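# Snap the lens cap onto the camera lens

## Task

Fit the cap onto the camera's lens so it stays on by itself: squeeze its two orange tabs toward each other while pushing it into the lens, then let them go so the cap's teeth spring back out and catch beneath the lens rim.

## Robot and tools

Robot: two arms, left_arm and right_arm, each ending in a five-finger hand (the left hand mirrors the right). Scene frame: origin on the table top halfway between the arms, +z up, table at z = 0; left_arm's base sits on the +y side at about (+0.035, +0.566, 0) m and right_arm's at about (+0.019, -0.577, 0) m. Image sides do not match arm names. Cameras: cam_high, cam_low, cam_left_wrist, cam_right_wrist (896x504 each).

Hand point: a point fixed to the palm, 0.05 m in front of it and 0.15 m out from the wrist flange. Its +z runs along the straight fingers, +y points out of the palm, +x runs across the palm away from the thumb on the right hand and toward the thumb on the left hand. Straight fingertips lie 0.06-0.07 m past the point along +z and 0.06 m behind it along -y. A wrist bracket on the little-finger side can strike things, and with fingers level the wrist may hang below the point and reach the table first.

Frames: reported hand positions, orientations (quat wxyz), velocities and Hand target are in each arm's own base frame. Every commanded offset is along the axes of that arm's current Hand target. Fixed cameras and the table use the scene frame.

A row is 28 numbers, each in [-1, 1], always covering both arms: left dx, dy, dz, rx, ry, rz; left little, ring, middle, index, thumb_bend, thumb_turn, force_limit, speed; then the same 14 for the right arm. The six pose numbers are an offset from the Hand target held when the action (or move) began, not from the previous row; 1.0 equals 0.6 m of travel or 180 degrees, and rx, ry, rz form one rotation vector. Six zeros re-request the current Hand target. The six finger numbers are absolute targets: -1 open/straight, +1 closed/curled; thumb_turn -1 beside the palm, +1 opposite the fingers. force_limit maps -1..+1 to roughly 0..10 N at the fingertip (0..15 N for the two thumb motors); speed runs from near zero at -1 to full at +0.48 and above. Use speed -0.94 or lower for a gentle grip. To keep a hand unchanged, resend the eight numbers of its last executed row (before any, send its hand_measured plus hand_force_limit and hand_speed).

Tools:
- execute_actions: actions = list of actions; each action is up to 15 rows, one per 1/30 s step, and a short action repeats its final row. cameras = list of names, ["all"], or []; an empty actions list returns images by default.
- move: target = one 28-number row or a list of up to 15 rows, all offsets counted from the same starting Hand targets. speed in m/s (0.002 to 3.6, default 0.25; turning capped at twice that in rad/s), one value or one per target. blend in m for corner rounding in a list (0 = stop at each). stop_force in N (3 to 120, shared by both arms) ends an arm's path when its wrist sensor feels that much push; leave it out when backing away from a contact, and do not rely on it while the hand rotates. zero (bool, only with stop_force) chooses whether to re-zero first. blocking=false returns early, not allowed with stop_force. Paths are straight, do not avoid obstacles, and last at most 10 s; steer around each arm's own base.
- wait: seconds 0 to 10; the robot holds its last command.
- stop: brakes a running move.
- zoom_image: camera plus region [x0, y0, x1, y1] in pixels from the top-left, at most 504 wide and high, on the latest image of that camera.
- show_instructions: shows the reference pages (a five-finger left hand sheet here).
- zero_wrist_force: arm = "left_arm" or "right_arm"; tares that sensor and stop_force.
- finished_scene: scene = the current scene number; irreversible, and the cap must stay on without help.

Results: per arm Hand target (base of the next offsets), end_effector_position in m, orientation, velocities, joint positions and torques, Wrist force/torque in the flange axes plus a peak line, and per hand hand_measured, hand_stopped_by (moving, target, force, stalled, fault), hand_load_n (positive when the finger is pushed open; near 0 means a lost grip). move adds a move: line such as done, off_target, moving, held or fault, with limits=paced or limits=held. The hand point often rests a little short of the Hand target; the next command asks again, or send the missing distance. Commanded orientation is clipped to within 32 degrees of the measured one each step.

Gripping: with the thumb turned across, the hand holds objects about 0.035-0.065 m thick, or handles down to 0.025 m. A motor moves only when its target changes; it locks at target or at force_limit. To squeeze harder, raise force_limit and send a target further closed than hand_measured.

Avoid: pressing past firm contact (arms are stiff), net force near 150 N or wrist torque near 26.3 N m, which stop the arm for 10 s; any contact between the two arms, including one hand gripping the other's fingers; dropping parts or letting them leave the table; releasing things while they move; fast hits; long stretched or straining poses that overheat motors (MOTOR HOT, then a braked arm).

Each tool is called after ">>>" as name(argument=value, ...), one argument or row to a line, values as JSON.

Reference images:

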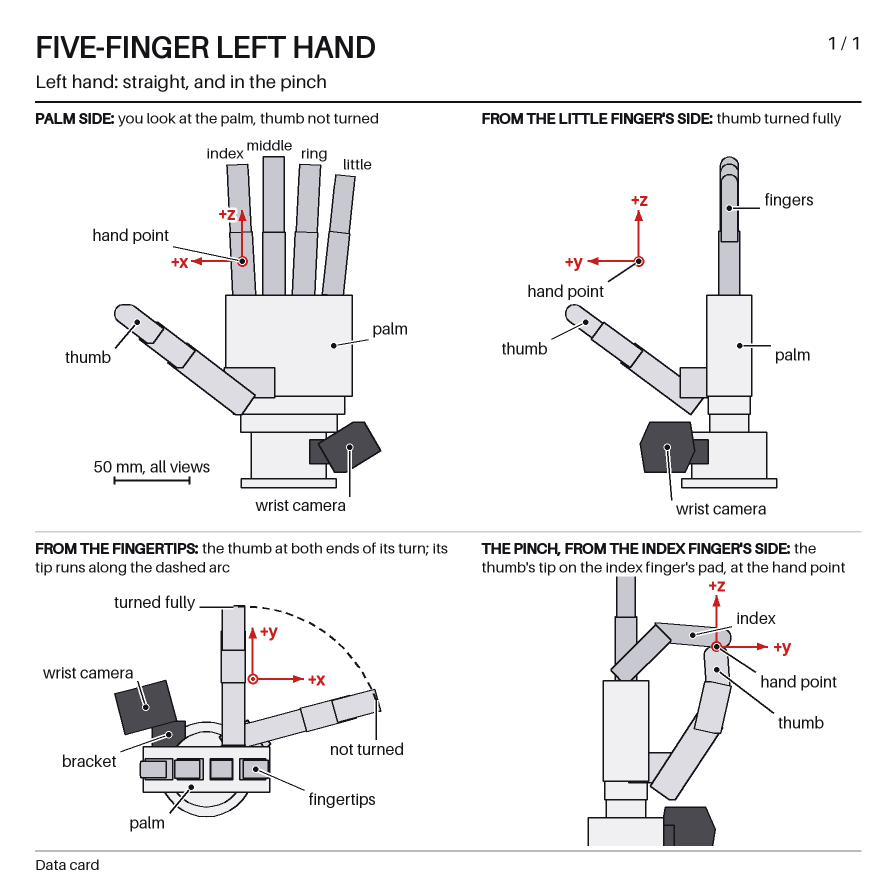

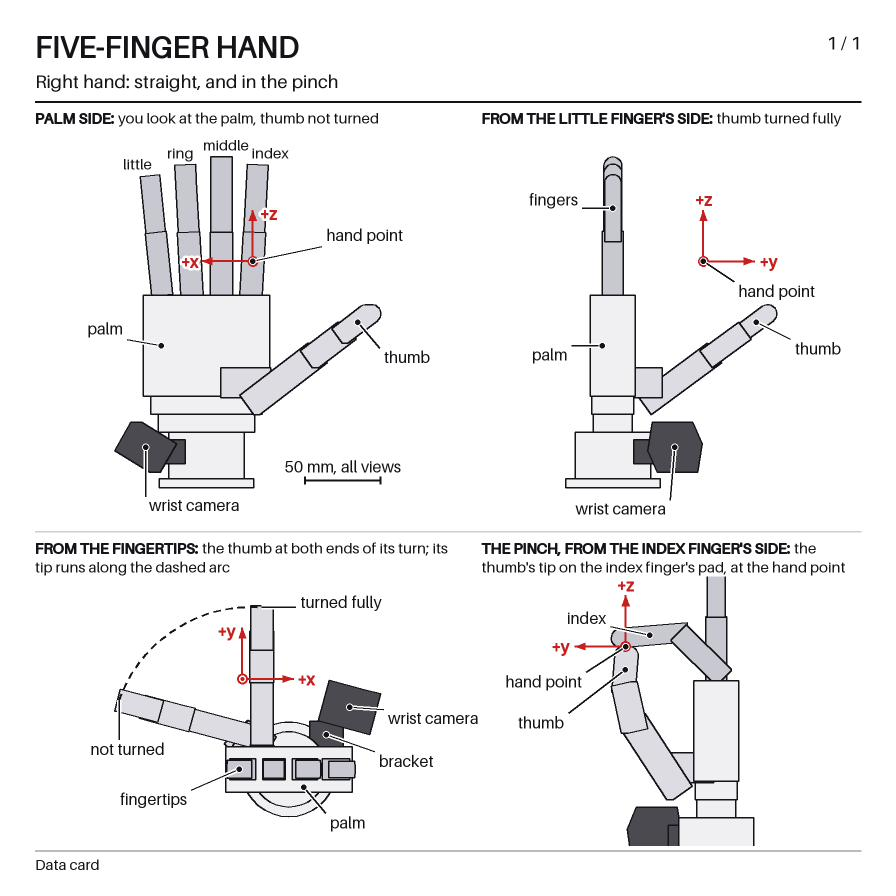

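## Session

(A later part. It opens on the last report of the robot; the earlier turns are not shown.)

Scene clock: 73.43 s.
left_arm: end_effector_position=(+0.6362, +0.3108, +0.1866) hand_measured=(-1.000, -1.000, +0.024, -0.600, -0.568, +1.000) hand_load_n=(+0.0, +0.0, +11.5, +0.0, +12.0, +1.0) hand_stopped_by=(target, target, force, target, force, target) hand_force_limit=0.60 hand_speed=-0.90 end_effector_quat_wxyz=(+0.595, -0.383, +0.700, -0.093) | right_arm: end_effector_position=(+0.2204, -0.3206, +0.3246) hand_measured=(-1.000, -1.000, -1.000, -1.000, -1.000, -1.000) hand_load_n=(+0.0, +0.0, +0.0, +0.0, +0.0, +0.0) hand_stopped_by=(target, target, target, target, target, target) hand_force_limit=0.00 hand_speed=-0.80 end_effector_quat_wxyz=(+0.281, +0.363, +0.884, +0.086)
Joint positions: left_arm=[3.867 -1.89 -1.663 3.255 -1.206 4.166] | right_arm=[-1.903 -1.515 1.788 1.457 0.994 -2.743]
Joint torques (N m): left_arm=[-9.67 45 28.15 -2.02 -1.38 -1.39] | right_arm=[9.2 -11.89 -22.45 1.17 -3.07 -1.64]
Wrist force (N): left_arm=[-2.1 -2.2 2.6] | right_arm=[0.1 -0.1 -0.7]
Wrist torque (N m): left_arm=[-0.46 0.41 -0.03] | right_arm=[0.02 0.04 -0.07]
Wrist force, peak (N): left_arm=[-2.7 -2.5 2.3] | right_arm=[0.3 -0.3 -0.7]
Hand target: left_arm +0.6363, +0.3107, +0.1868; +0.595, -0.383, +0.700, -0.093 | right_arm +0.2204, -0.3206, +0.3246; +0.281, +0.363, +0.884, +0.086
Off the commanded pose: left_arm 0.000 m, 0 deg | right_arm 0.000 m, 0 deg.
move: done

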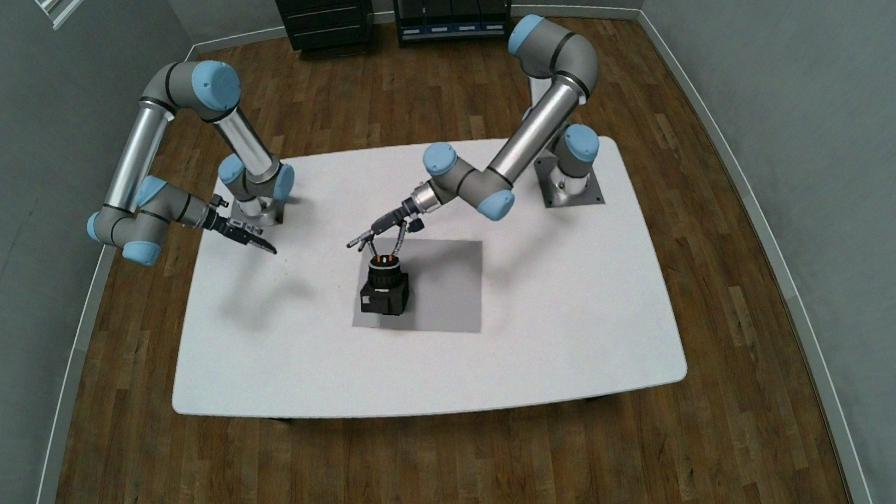

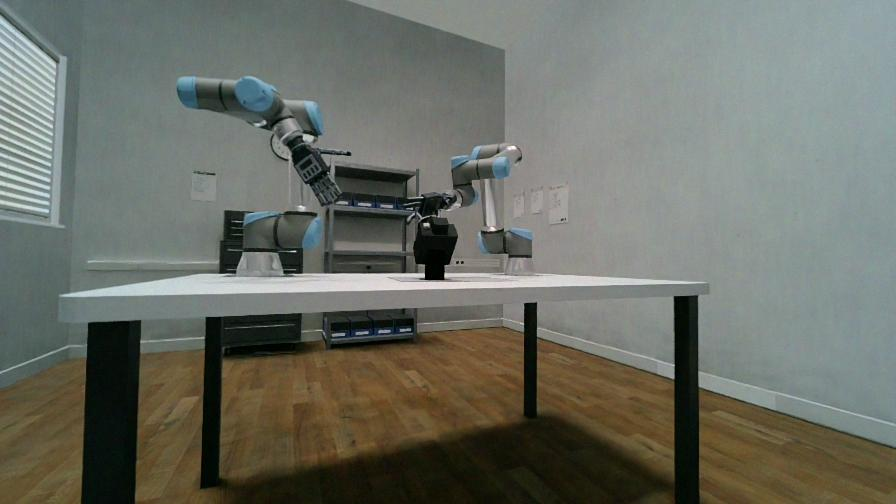

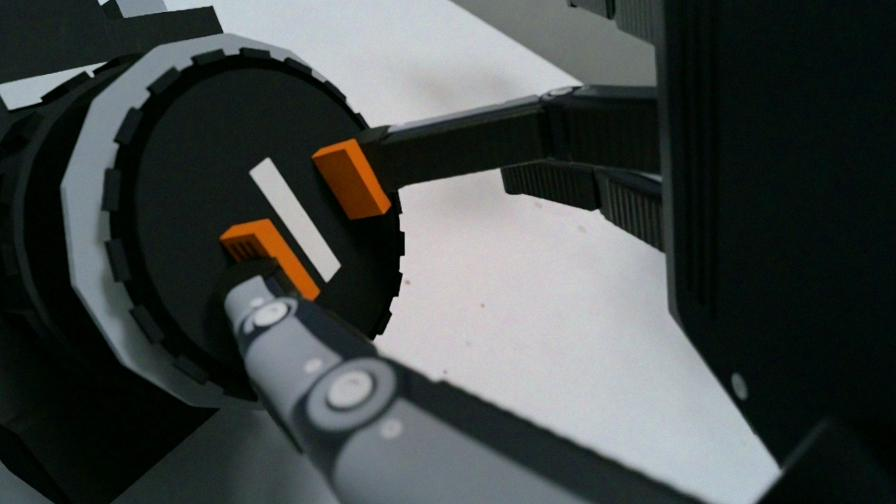

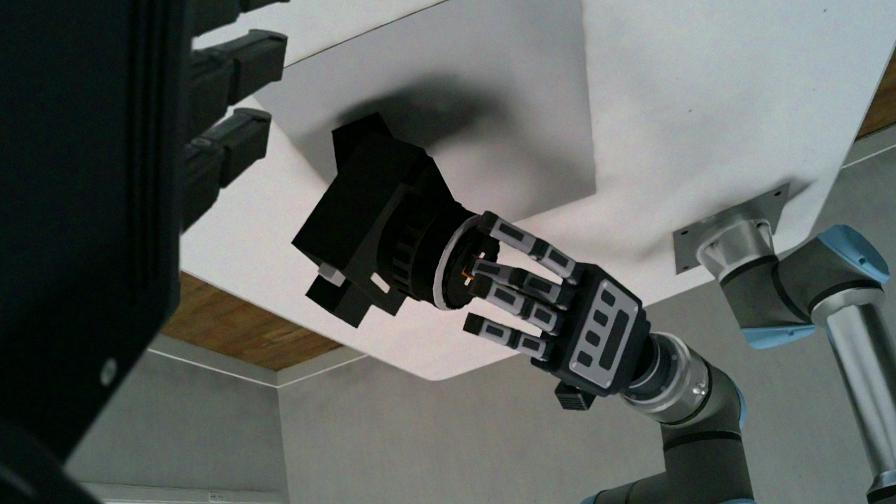

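>>> move(
  target=[0.0009,0.0057,0.0033,0,0,0,-1,-1,0.6,-0.6,-0.1,1,0.6,-0.9,0,0,0,0,0,0,-1,-1,-1,-1,-1,-1,0,-0.8],
  cameras=["all"],
  speed=0.02,
)

>>> zoom_image(
  camera="cam_right_wrist",
  region=[425, 205, 525, 325],
)

>>> zoom_image(
  camera="cam_high",
  region=[355, 225, 415, 285],
)

>>> zoom_image(
  camera="cam_left_wrist",
  region=[40, 0, 440, 440],
)

Scene clock: 74.97 s.
left_arm: end_effector_position=(+0.6367, +0.3134, +0.1838) hand_measured=(-1.000, -1.000, +0.024, -0.600, -0.568, +1.000) hand_load_n=(+0.0, +0.0, +12.5, +0.0, +11.5, +1.0) hand_stopped_by=(target, target, force, target, force, target) hand_force_limit=0.60 hand_speed=-0.90 end_effector_quat_wxyz=(+0.595, -0.383, +0.700, -0.093) | right_arm: end_effector_position=(+0.2204, -0.3206, +0.3246) hand_measured=(-1.000, -1.000, -1.000, -1.000, -1.000, -1.000) hand_load_n=(+0.0, +0.0, +0.0, +0.0, +0.0, +0.0) hand_stopped_by=(target, target, target, target, target, target) hand_force_limit=0.00 hand_speed=-0.80 end_effector_quat_wxyz=(+0.281, +0.363, +0.884, +0.086)
Joint positions: left_arm=[3.871 -1.896 -1.663 3.261 -1.202 4.167] | right_arm=[-1.903 -1.515 1.788 1.457 0.994 -2.743]
Joint torques (N m): left_arm=[5.52 31.89 24.74 2.27 0.46 2.58] | right_arm=[8.28 -12.61 -23.81 1.16 -3.08 -1.59]
Wrist force (N): left_arm=[-2.2 -3.9 3.8] | right_arm=[0.2 -0.2 -0.6]
Wrist torque (N m): left_arm=[-0.52 0.40 -0.03] | right_arm=[-0.01 0.01 -0.07]
Wrist force, peak (N): left_arm=[-2.7 -3.7 3.9] | right_arm=[0.3 -0.3 -0.8]
Hand target: left_arm +0.6366, +0.3134, +0.1838; +0.595, -0.383, +0.700, -0.093 | right_arm +0.2204, -0.3206, +0.3246; +0.281, +0.363, +0.884, +0.086
Off the commanded pose: left_arm 0.000 m, 0 deg | right_arm 0.000 m, 0 deg.
move: done

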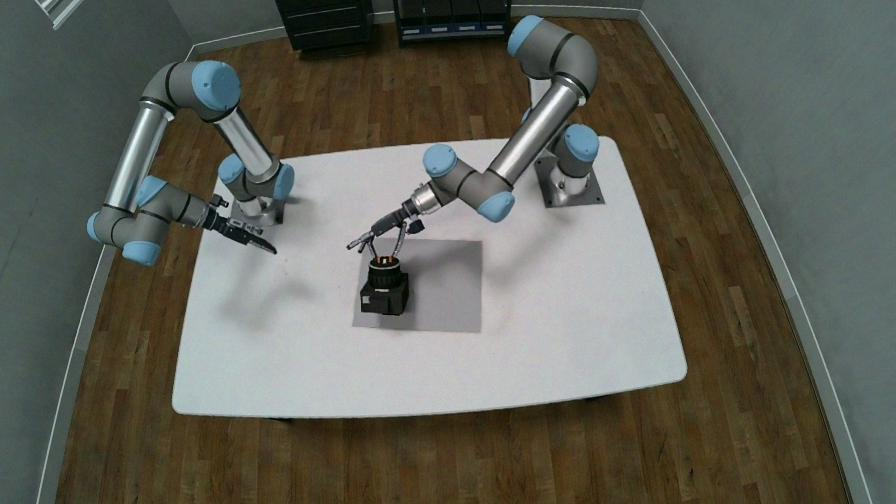

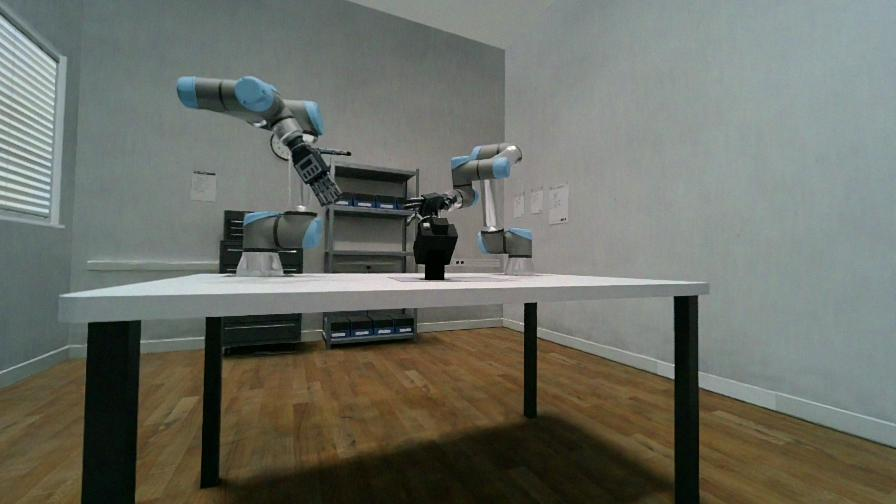

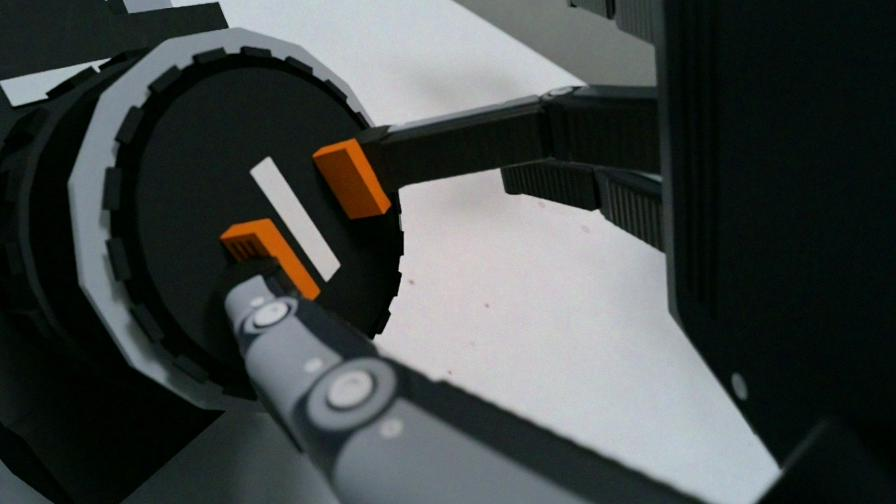

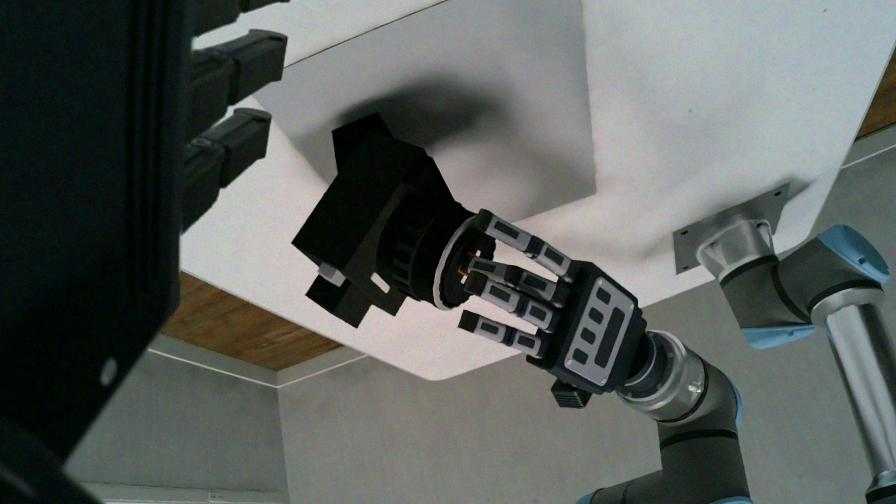

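Scaled by 4.200 from the camera's 896x504 image, which has a finer 1280x720 frame.

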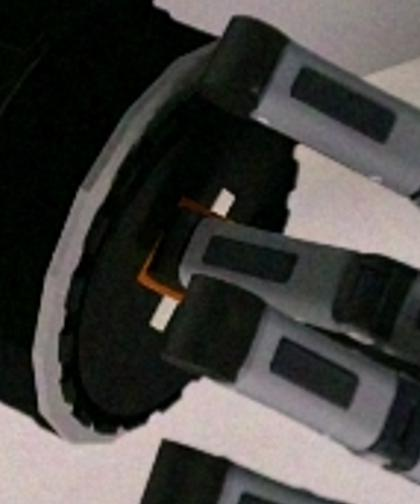

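Scaled by 8.400 from the camera's 896x504 image, which has a finer 1280x720 frame.

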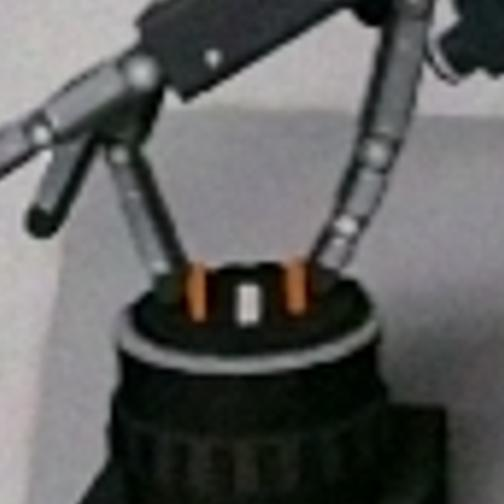

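Scaled by 1.145 from the camera's 896x504 image, which has a finer 1280x720 frame.

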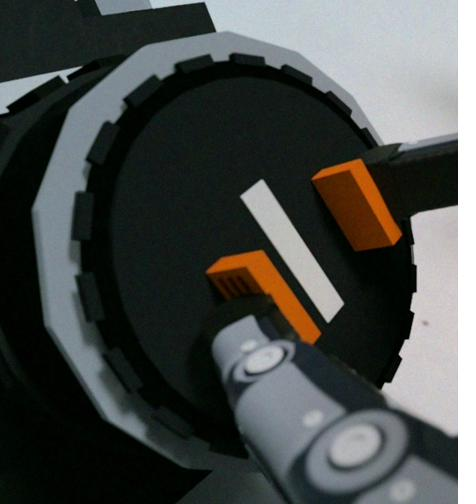

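>>> move(
  target=[
    [-0.0006,-0.0036,-0.0021,0,0,0,-1,-1,0.6,-0.6,-0.1,1,0.6,-0.9,0,0,0,0,0,0,-1,-1,-1,-1,-1,-1,0,-0.8],
    [-0.0023,-0.0046,0.0002,0,0,0,-1,-1,0.6,-0.6,-0.1,1,0.6,-0.9,0,0,0,0,0,0,-1,-1,-1,-1,-1,-1,0,-0.8],
  ],
  cameras=["all"],
  speed=0.02,
)

>>> zoom_image(
  camera="cam_high",
  region=[355, 225, 415, 285],
)

>>> zoom_image(
  camera="cam_left_wrist",
  region=[40, 0, 440, 440],
)

>>> zoom_image(
  camera="cam_right_wrist",
  region=[425, 205, 525, 325],
)

Scene clock: 76.67 s.
left_arm: end_effector_position=(+0.6379, +0.3123, +0.1864) hand_measured=(-1.000, -1.000, +0.024, -0.600, -0.568, +1.000) hand_load_n=(+0.0, +0.0, +11.5, +0.0, +12.0, +1.0) hand_stopped_by=(target, target, force, target, force, target) hand_force_limit=0.60 hand_speed=-0.90 end_effector_quat_wxyz=(+0.595, -0.383, +0.700, -0.093) | right_arm: end_effector_position=(+0.2204, -0.3206, +0.3246) hand_measured=(-1.000, -1.000, -1.000, -1.000, -1.000, -1.000) hand_load_n=(+0.0, +0.0, +0.0, +0.0, +0.0, +0.0) hand_stopped_by=(target, target, target, target, target, target) hand_force_limit=0.00 hand_speed=-0.80 end_effector_quat_wxyz=(+0.281, +0.363, +0.884, +0.086)
Joint positions: left_arm=[3.867 -1.895 -1.656 3.254 -1.206 4.166] | right_arm=[-1.903 -1.515 1.788 1.457 0.994 -2.743]
Joint torques (N m): left_arm=[-1.3 38.78 9.24 2.84 -0.09 -2.1] | right_arm=[10.05 -12.36 -22.87 1.4 -3.15 -1.44]
Wrist force (N): left_arm=[-2.1 -2.3 2.4] | right_arm=[0.3 -0.2 -0.7]
Wrist torque (N m): left_arm=[-0.46 0.41 -0.05] | right_arm=[-0.01 0.00 -0.06]
Wrist force, peak (N): left_arm=[-2.2 -3.9 4.0] | right_arm=[0.5 -0.2 -0.7]
Hand target: left_arm +0.6379, +0.3124, +0.1865; +0.595, -0.383, +0.700, -0.093 | right_arm +0.2204, -0.3206, +0.3246; +0.281, +0.363, +0.884, +0.086
Off the commanded pose: left_arm 0.000 m, 0 deg | right_arm 0.000 m, 0 deg.
move: done

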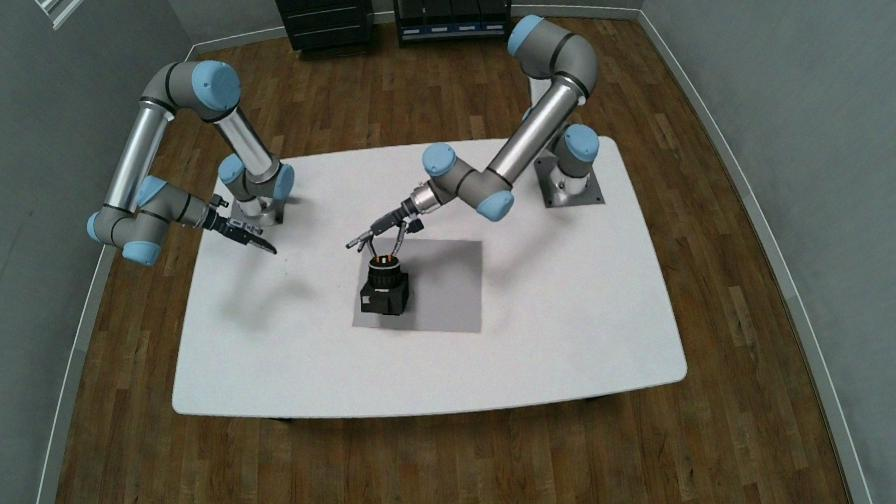

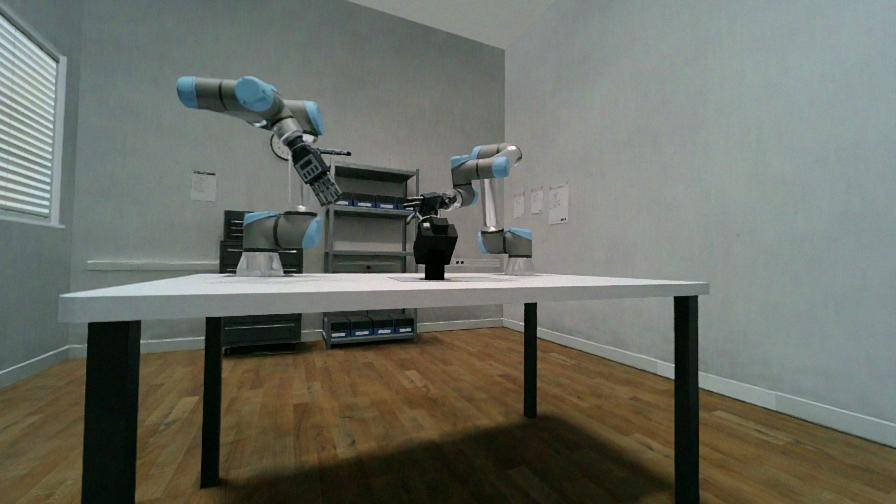

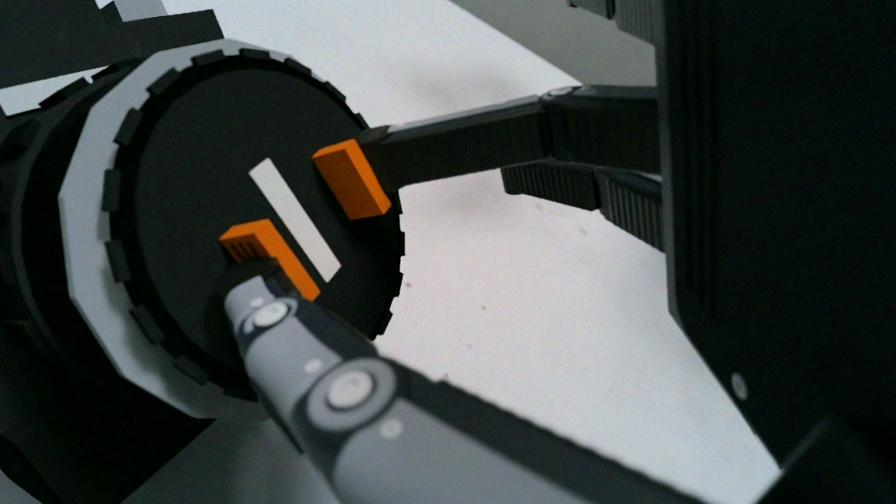

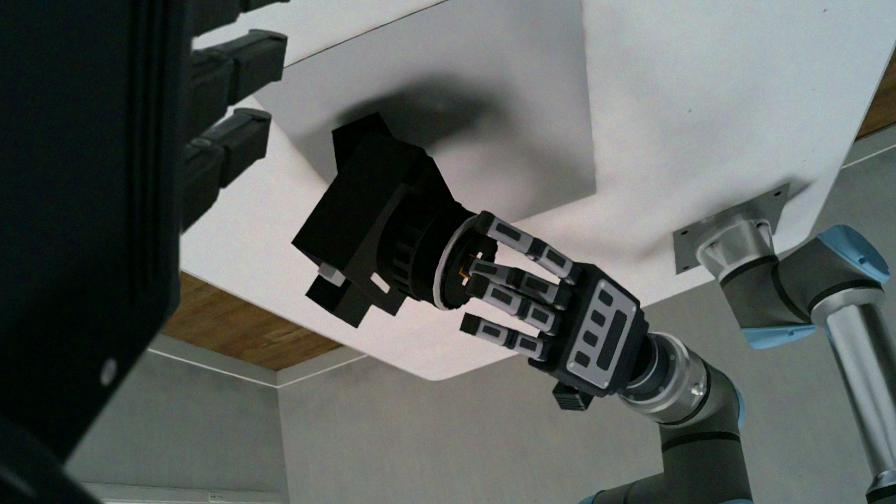

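Scaled by 8.400 from the camera's 896x504 image, which has a finer 1280x720 frame.

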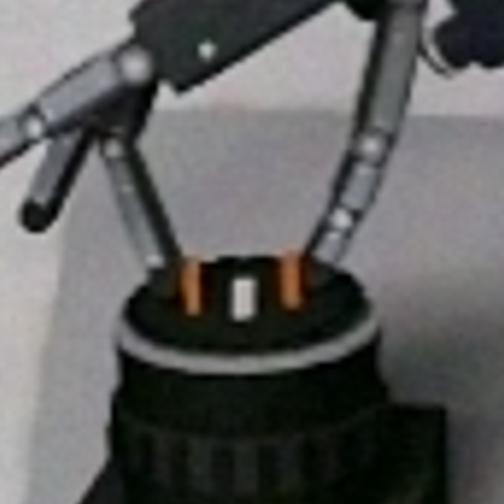

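Scaled by 1.145 from the camera's 896x504 image, which has a finer 1280x720 frame.

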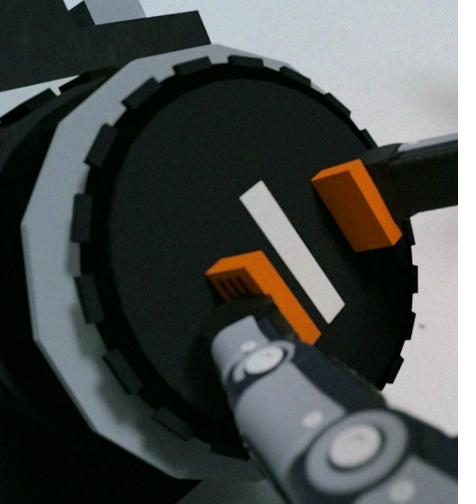

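Scaled by 4.200 from the camera's 896x504 image, which has a finer 1280x720 frame.

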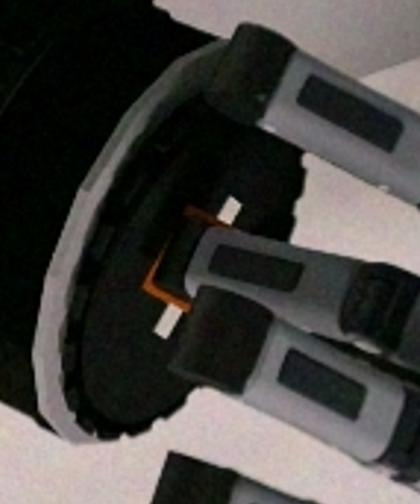

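>>> move(
  target=[0.0021,0.0131,0.007,0,0,0,-1,-1,0.6,-0.6,-0.1,1,0.6,-0.9,0,0,0,0,0,0,-1,-1,-1,-1,-1,-1,0,-0.8],
  cameras=["all"],
  speed=0.008,
  stop_force=6,
)

>>> zoom_image(
  camera="cam_high",
  region=[355, 225, 415, 285],
)

>>> zoom_image(
  camera="cam_left_wrist",
  region=[40, 0, 440, 440],
)

>>> zoom_image(
  camera="cam_right_wrist",
  region=[425, 205, 525, 325],
)

Scene clock: 78.77 s.
left_arm: end_effector_position=(+0.6382, +0.3159, +0.1825) hand_measured=(-1.000, -1.000, +0.024, -0.600, -0.568, +1.000) hand_load_n=(+0.0, +0.0, +9.5, +0.0, +13.5, +3.0) hand_stopped_by=(target, target, force, target, force, target) hand_force_limit=0.60 hand_speed=-0.90 end_effector_quat_wxyz=(+0.595, -0.383, +0.700, -0.093) | right_arm: end_effector_position=(+0.2204, -0.3206, +0.3246) hand_measured=(-1.000, -1.000, -1.000, -1.000, -1.000, -1.000) hand_load_n=(+0.0, +0.0, +0.0, +0.0, +0.0, +0.0) hand_stopped_by=(target, target, target, target, target, target) hand_force_limit=0.00 hand_speed=-0.80 end_effector_quat_wxyz=(+0.281, +0.363, +0.884, +0.086)
Joint positions: left_arm=[3.872 -1.903 -1.657 3.261 -1.201 4.168] | right_arm=[-1.903 -1.515 1.788 1.457 0.994 -2.743]
Joint torques (N m): left_arm=[-8.2 46.48 14.08 -0.76 -1.46 -2.47] | right_arm=[8.8 -12.2 -23.9 1.32 -3.21 -1.4]
Wrist force (N): left_arm=[-0.4 -5.2 -2.1] | right_arm=[0.3 0.0 -0.7]
Wrist torque (N m): left_arm=[-0.56 0.35 -0.10] | right_arm=[0.02 0.00 -0.05]
Wrist force, peak (N): left_arm=[-1.1 -10.0 -5.0] | right_arm=[0.2 -0.2 -0.8]
Hand target: left_arm +0.6382, +0.3159, +0.1825; +0.595, -0.383, +0.700, -0.093 (not the last commanded pose) | right_arm +0.2204, -0.3206, +0.3246; +0.281, +0.363, +0.884, +0.086
Off the commanded pose: left_arm 0.004 m, 0 deg | right_arm 0.000 m, 0 deg.
move: contact (left_arm)

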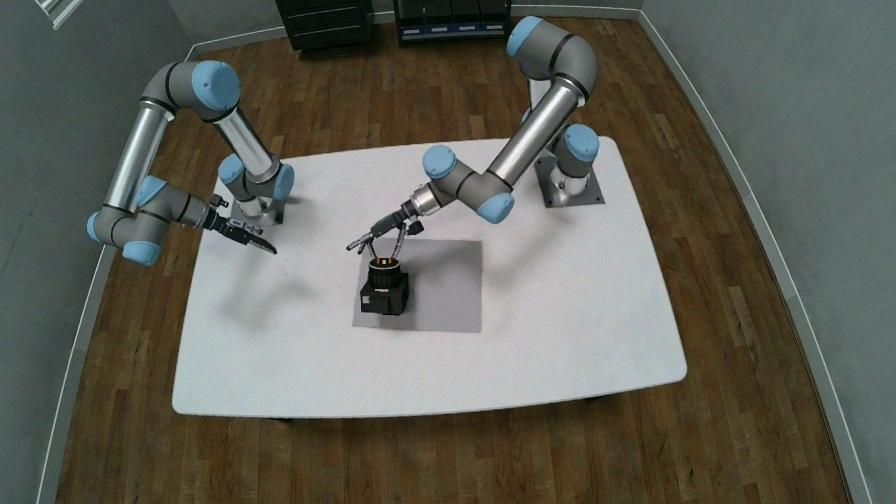

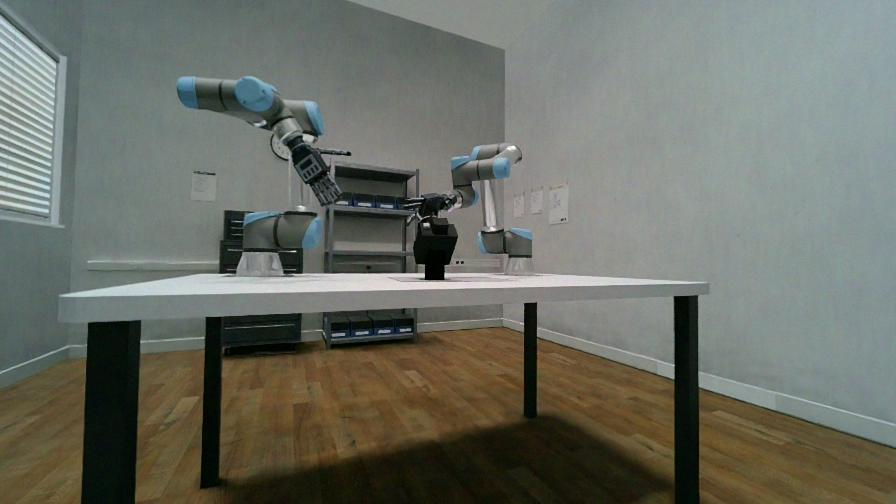

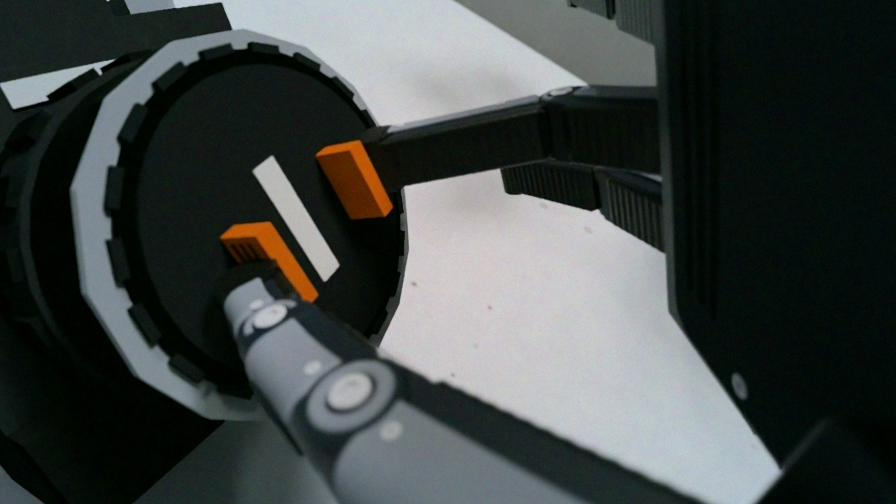

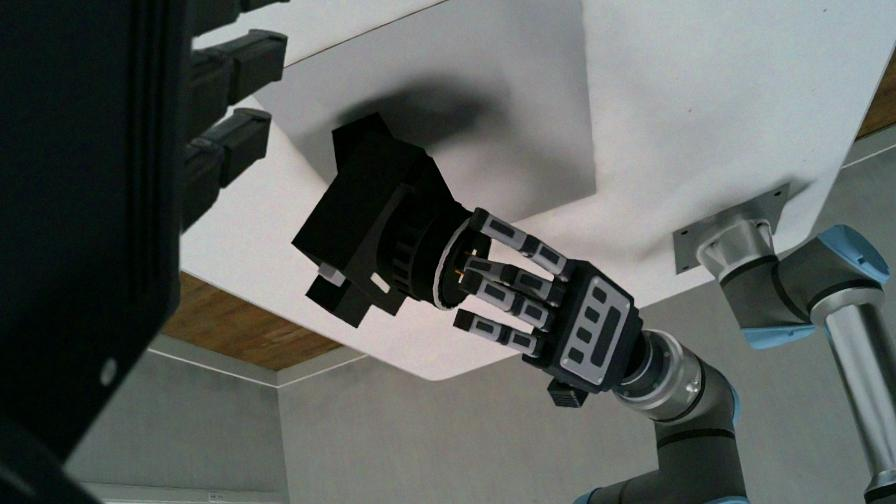

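Scaled by 8.400 from the camera's 896x504 image, which has a finer 1280x720 frame.

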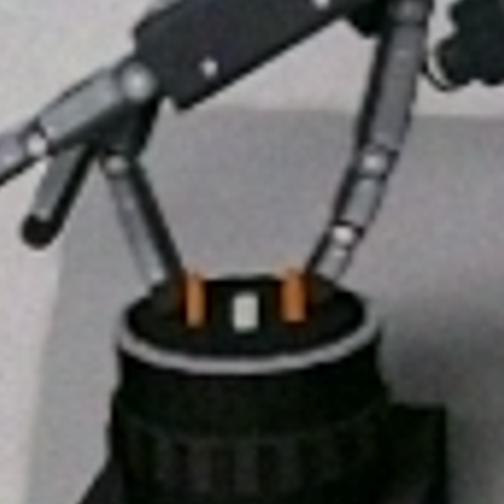

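Scaled by 1.145 from the camera's 896x504 image, which has a finer 1280x720 frame.

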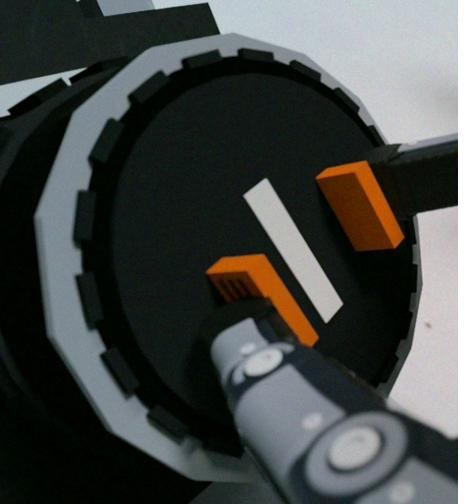

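Scaled by 4.200 from the camera's 896x504 image, which has a finer 1280x720 frame.

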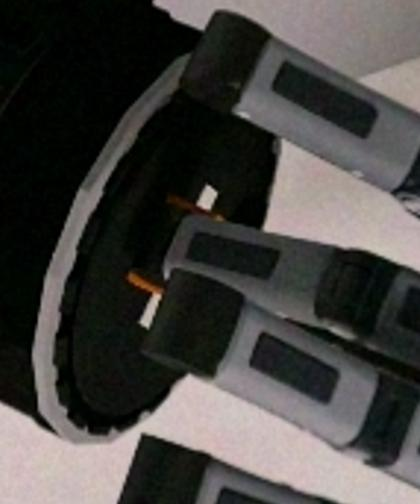

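>>> move(
  target=[0.0009,-0.0003,-0.0014,0,0,0,-1,-1,0.6,-0.6,-0.1,1,0.6,-0.9,0,0,0,0,0,0,-1,-1,-1,-1,-1,-1,0,-0.8],
  cameras=[],
  speed=0.01,
)

>>> move(
  target=[0.0008,0.005,0.0029,0,0,0,-1,-1,0.6,-0.6,-0.1,1,0.6,-0.9,0,0,0,0,0,0,-1,-1,-1,-1,-1,-1,0,-0.8],
  cameras=["all"],
  speed=0.006,
  stop_force=8,
)

>>> zoom_image(
  camera="cam_high",
  region=[355, 225, 415, 285],
)

>>> zoom_image(
  camera="cam_left_wrist",
  region=[40, 0, 440, 440],
)

>>> zoom_image(
  camera="cam_right_wrist",
  region=[425, 205, 525, 325],
)

Scene clock: 79.87 s.
left_arm: end_effector_position=(+0.6375, +0.3151, +0.1824) hand_measured=(-1.000, -1.000, +0.024, -0.600, -0.568, +1.000) hand_load_n=(+0.0, +0.0, +11.0, +0.0, +12.0, +1.0) hand_stopped_by=(target, target, force, target, force, target) hand_force_limit=0.60 hand_speed=-0.90 end_effector_quat_wxyz=(+0.595, -0.383, +0.700, -0.093) | right_arm: end_effector_position=(+0.2204, -0.3206, +0.3246) hand_measured=(-1.000, -1.000, -1.000, -1.000, -1.000, -1.000) hand_load_n=(+0.0, +0.0, +0.0, +0.0, +0.0, +0.0) hand_stopped_by=(target, target, target, target, target, target) hand_force_limit=0.00 hand_speed=-0.80 end_effector_quat_wxyz=(+0.281, +0.363, +0.884, +0.086)
Joint positions: left_arm=[3.872 -1.901 -1.66 3.262 -1.201 4.168] | right_arm=[-1.903 -1.515 1.788 1.457 0.994 -2.743]
Joint torques (N m): left_arm=[-9.83 44.6 13.29 3.73 -1.46 -2.63] | right_arm=[8.82 -12.85 -24.12 1.34 -3.2 -1.46]
Wrist force (N): left_arm=[-2.0 -2.9 2.6] | right_arm=[0.2 -0.2 -0.5]
Wrist torque (N m): left_arm=[-0.46 0.36 -0.07] | right_arm=[-0.01 0.01 -0.07]
Wrist force, peak (N): left_arm=[0.0 -5.4 -2.1] | right_arm=[0.3 -0.1 -0.8]
Hand target: left_arm +0.6375, +0.3151, +0.1824; +0.595, -0.383, +0.700, -0.093 | right_arm +0.2204, -0.3206, +0.3246; +0.281, +0.363, +0.884, +0.086
Off the commanded pose: left_arm 0.000 m, 0 deg | right_arm 0.000 m, 0 deg.
move: done
No camera images: "cameras" was empty.

Scene clock: 81.10 s.
left_arm: end_effector_position=(+0.6376, +0.3156, +0.1818) hand_measured=(-1.000, -1.000, +0.024, -0.600, -0.568, +1.000) hand_load_n=(-0.5, +0.0, +10.0, +0.0, +13.0, +1.0) hand_stopped_by=(target, target, force, target, force, target) hand_force_limit=0.60 hand_speed=-0.90 end_effector_quat_wxyz=(+0.595, -0.383, +0.700, -0.093) | right_arm: end_effector_position=(+0.2204, -0.3206, +0.3246) hand_measured=(-1.000, -1.000, -1.000, -1.000, -1.000, -1.000) hand_load_n=(+0.0, +0.0, +0.0, +0.0, +0.0, +0.0) hand_stopped_by=(target, target, target, target, target, target) hand_force_limit=0.00 hand_speed=-0.80 end_effector_quat_wxyz=(+0.281, +0.363, +0.884, +0.086)
Joint positions: left_arm=[3.873 -1.902 -1.66 3.264 -1.2 4.168] | right_arm=[-1.903 -1.515 1.788 1.457 0.994 -2.743]
Joint torques (N m): left_arm=[-8.33 43.85 14.08 -1.6 -1.73 -2.63] | right_arm=[9.11 -12.11 -24.07 1.46 -3.17 -1.36]
Wrist force (N): left_arm=[-3.0 -8.7 -2.9] | right_arm=[0.4 0.0 -0.6]
Wrist torque (N m): left_arm=[-0.71 0.31 0.03] | right_arm=[0.02 -0.01 -0.06]
Wrist force, peak (N): left_arm=[-4.0 -11.8 -5.0] | right_arm=[0.5 -0.1 -0.8]
Hand target: left_arm +0.6376, +0.3156, +0.1818; +0.595, -0.383, +0.700, -0.093 (not the last commanded pose) | right_arm +0.2204, -0.3206, +0.3246; +0.281, +0.363, +0.884, +0.086
Off the commanded pose: left_arm 0.003 m, 0 deg | right_arm 0.000 m, 0 deg.
move: contact (left_arm)

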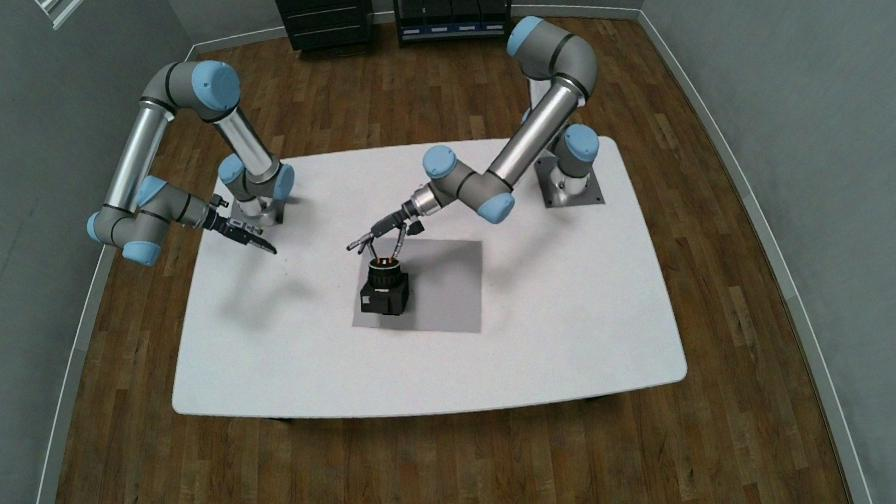

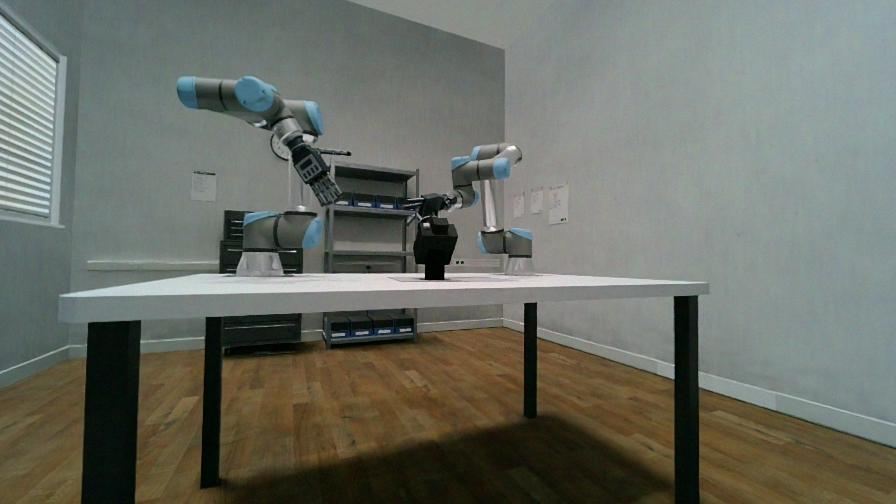

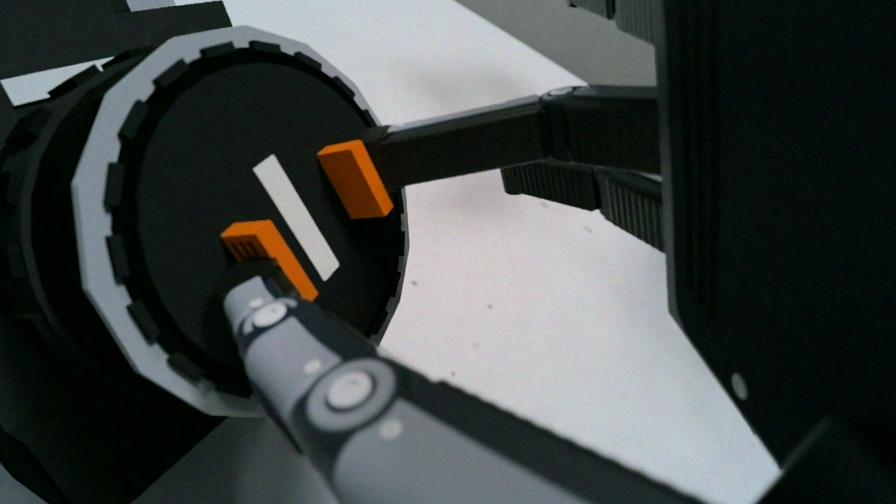

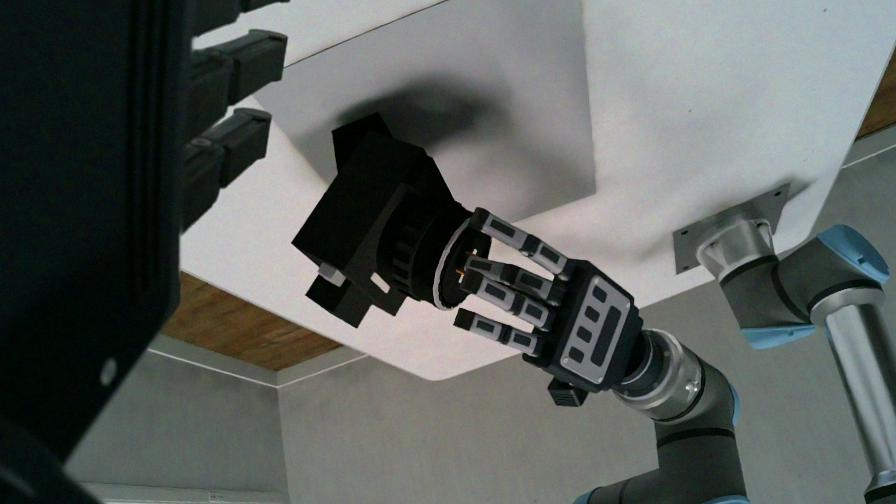

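Scaled by 8.400 from the camera's 896x504 image, which has a finer 1280x720 frame.

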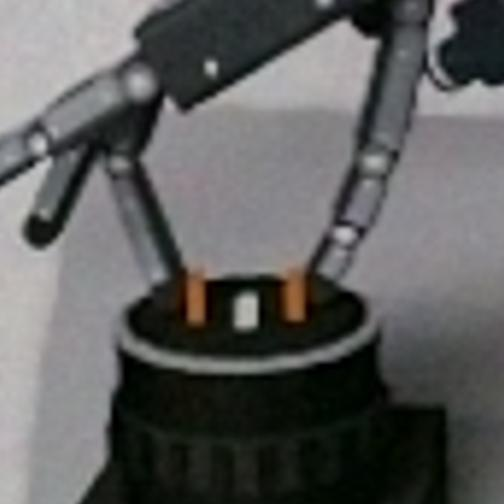

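Scaled by 1.145 from the camera's 896x504 image, which has a finer 1280x720 frame.

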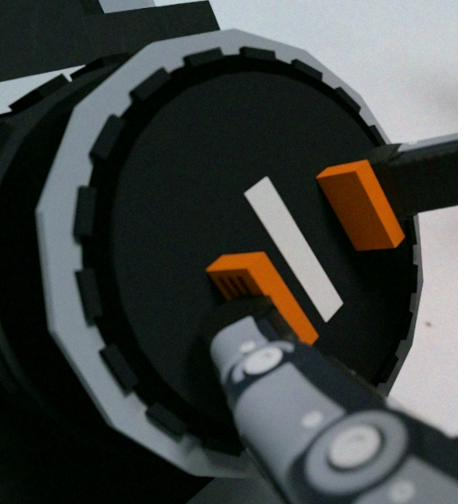

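Scaled by 4.200 from the camera's 896x504 image, which has a finer 1280x720 frame.

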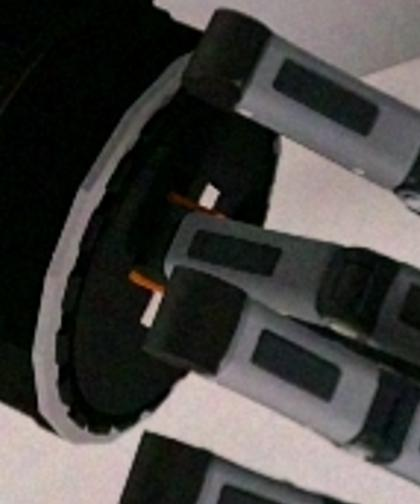

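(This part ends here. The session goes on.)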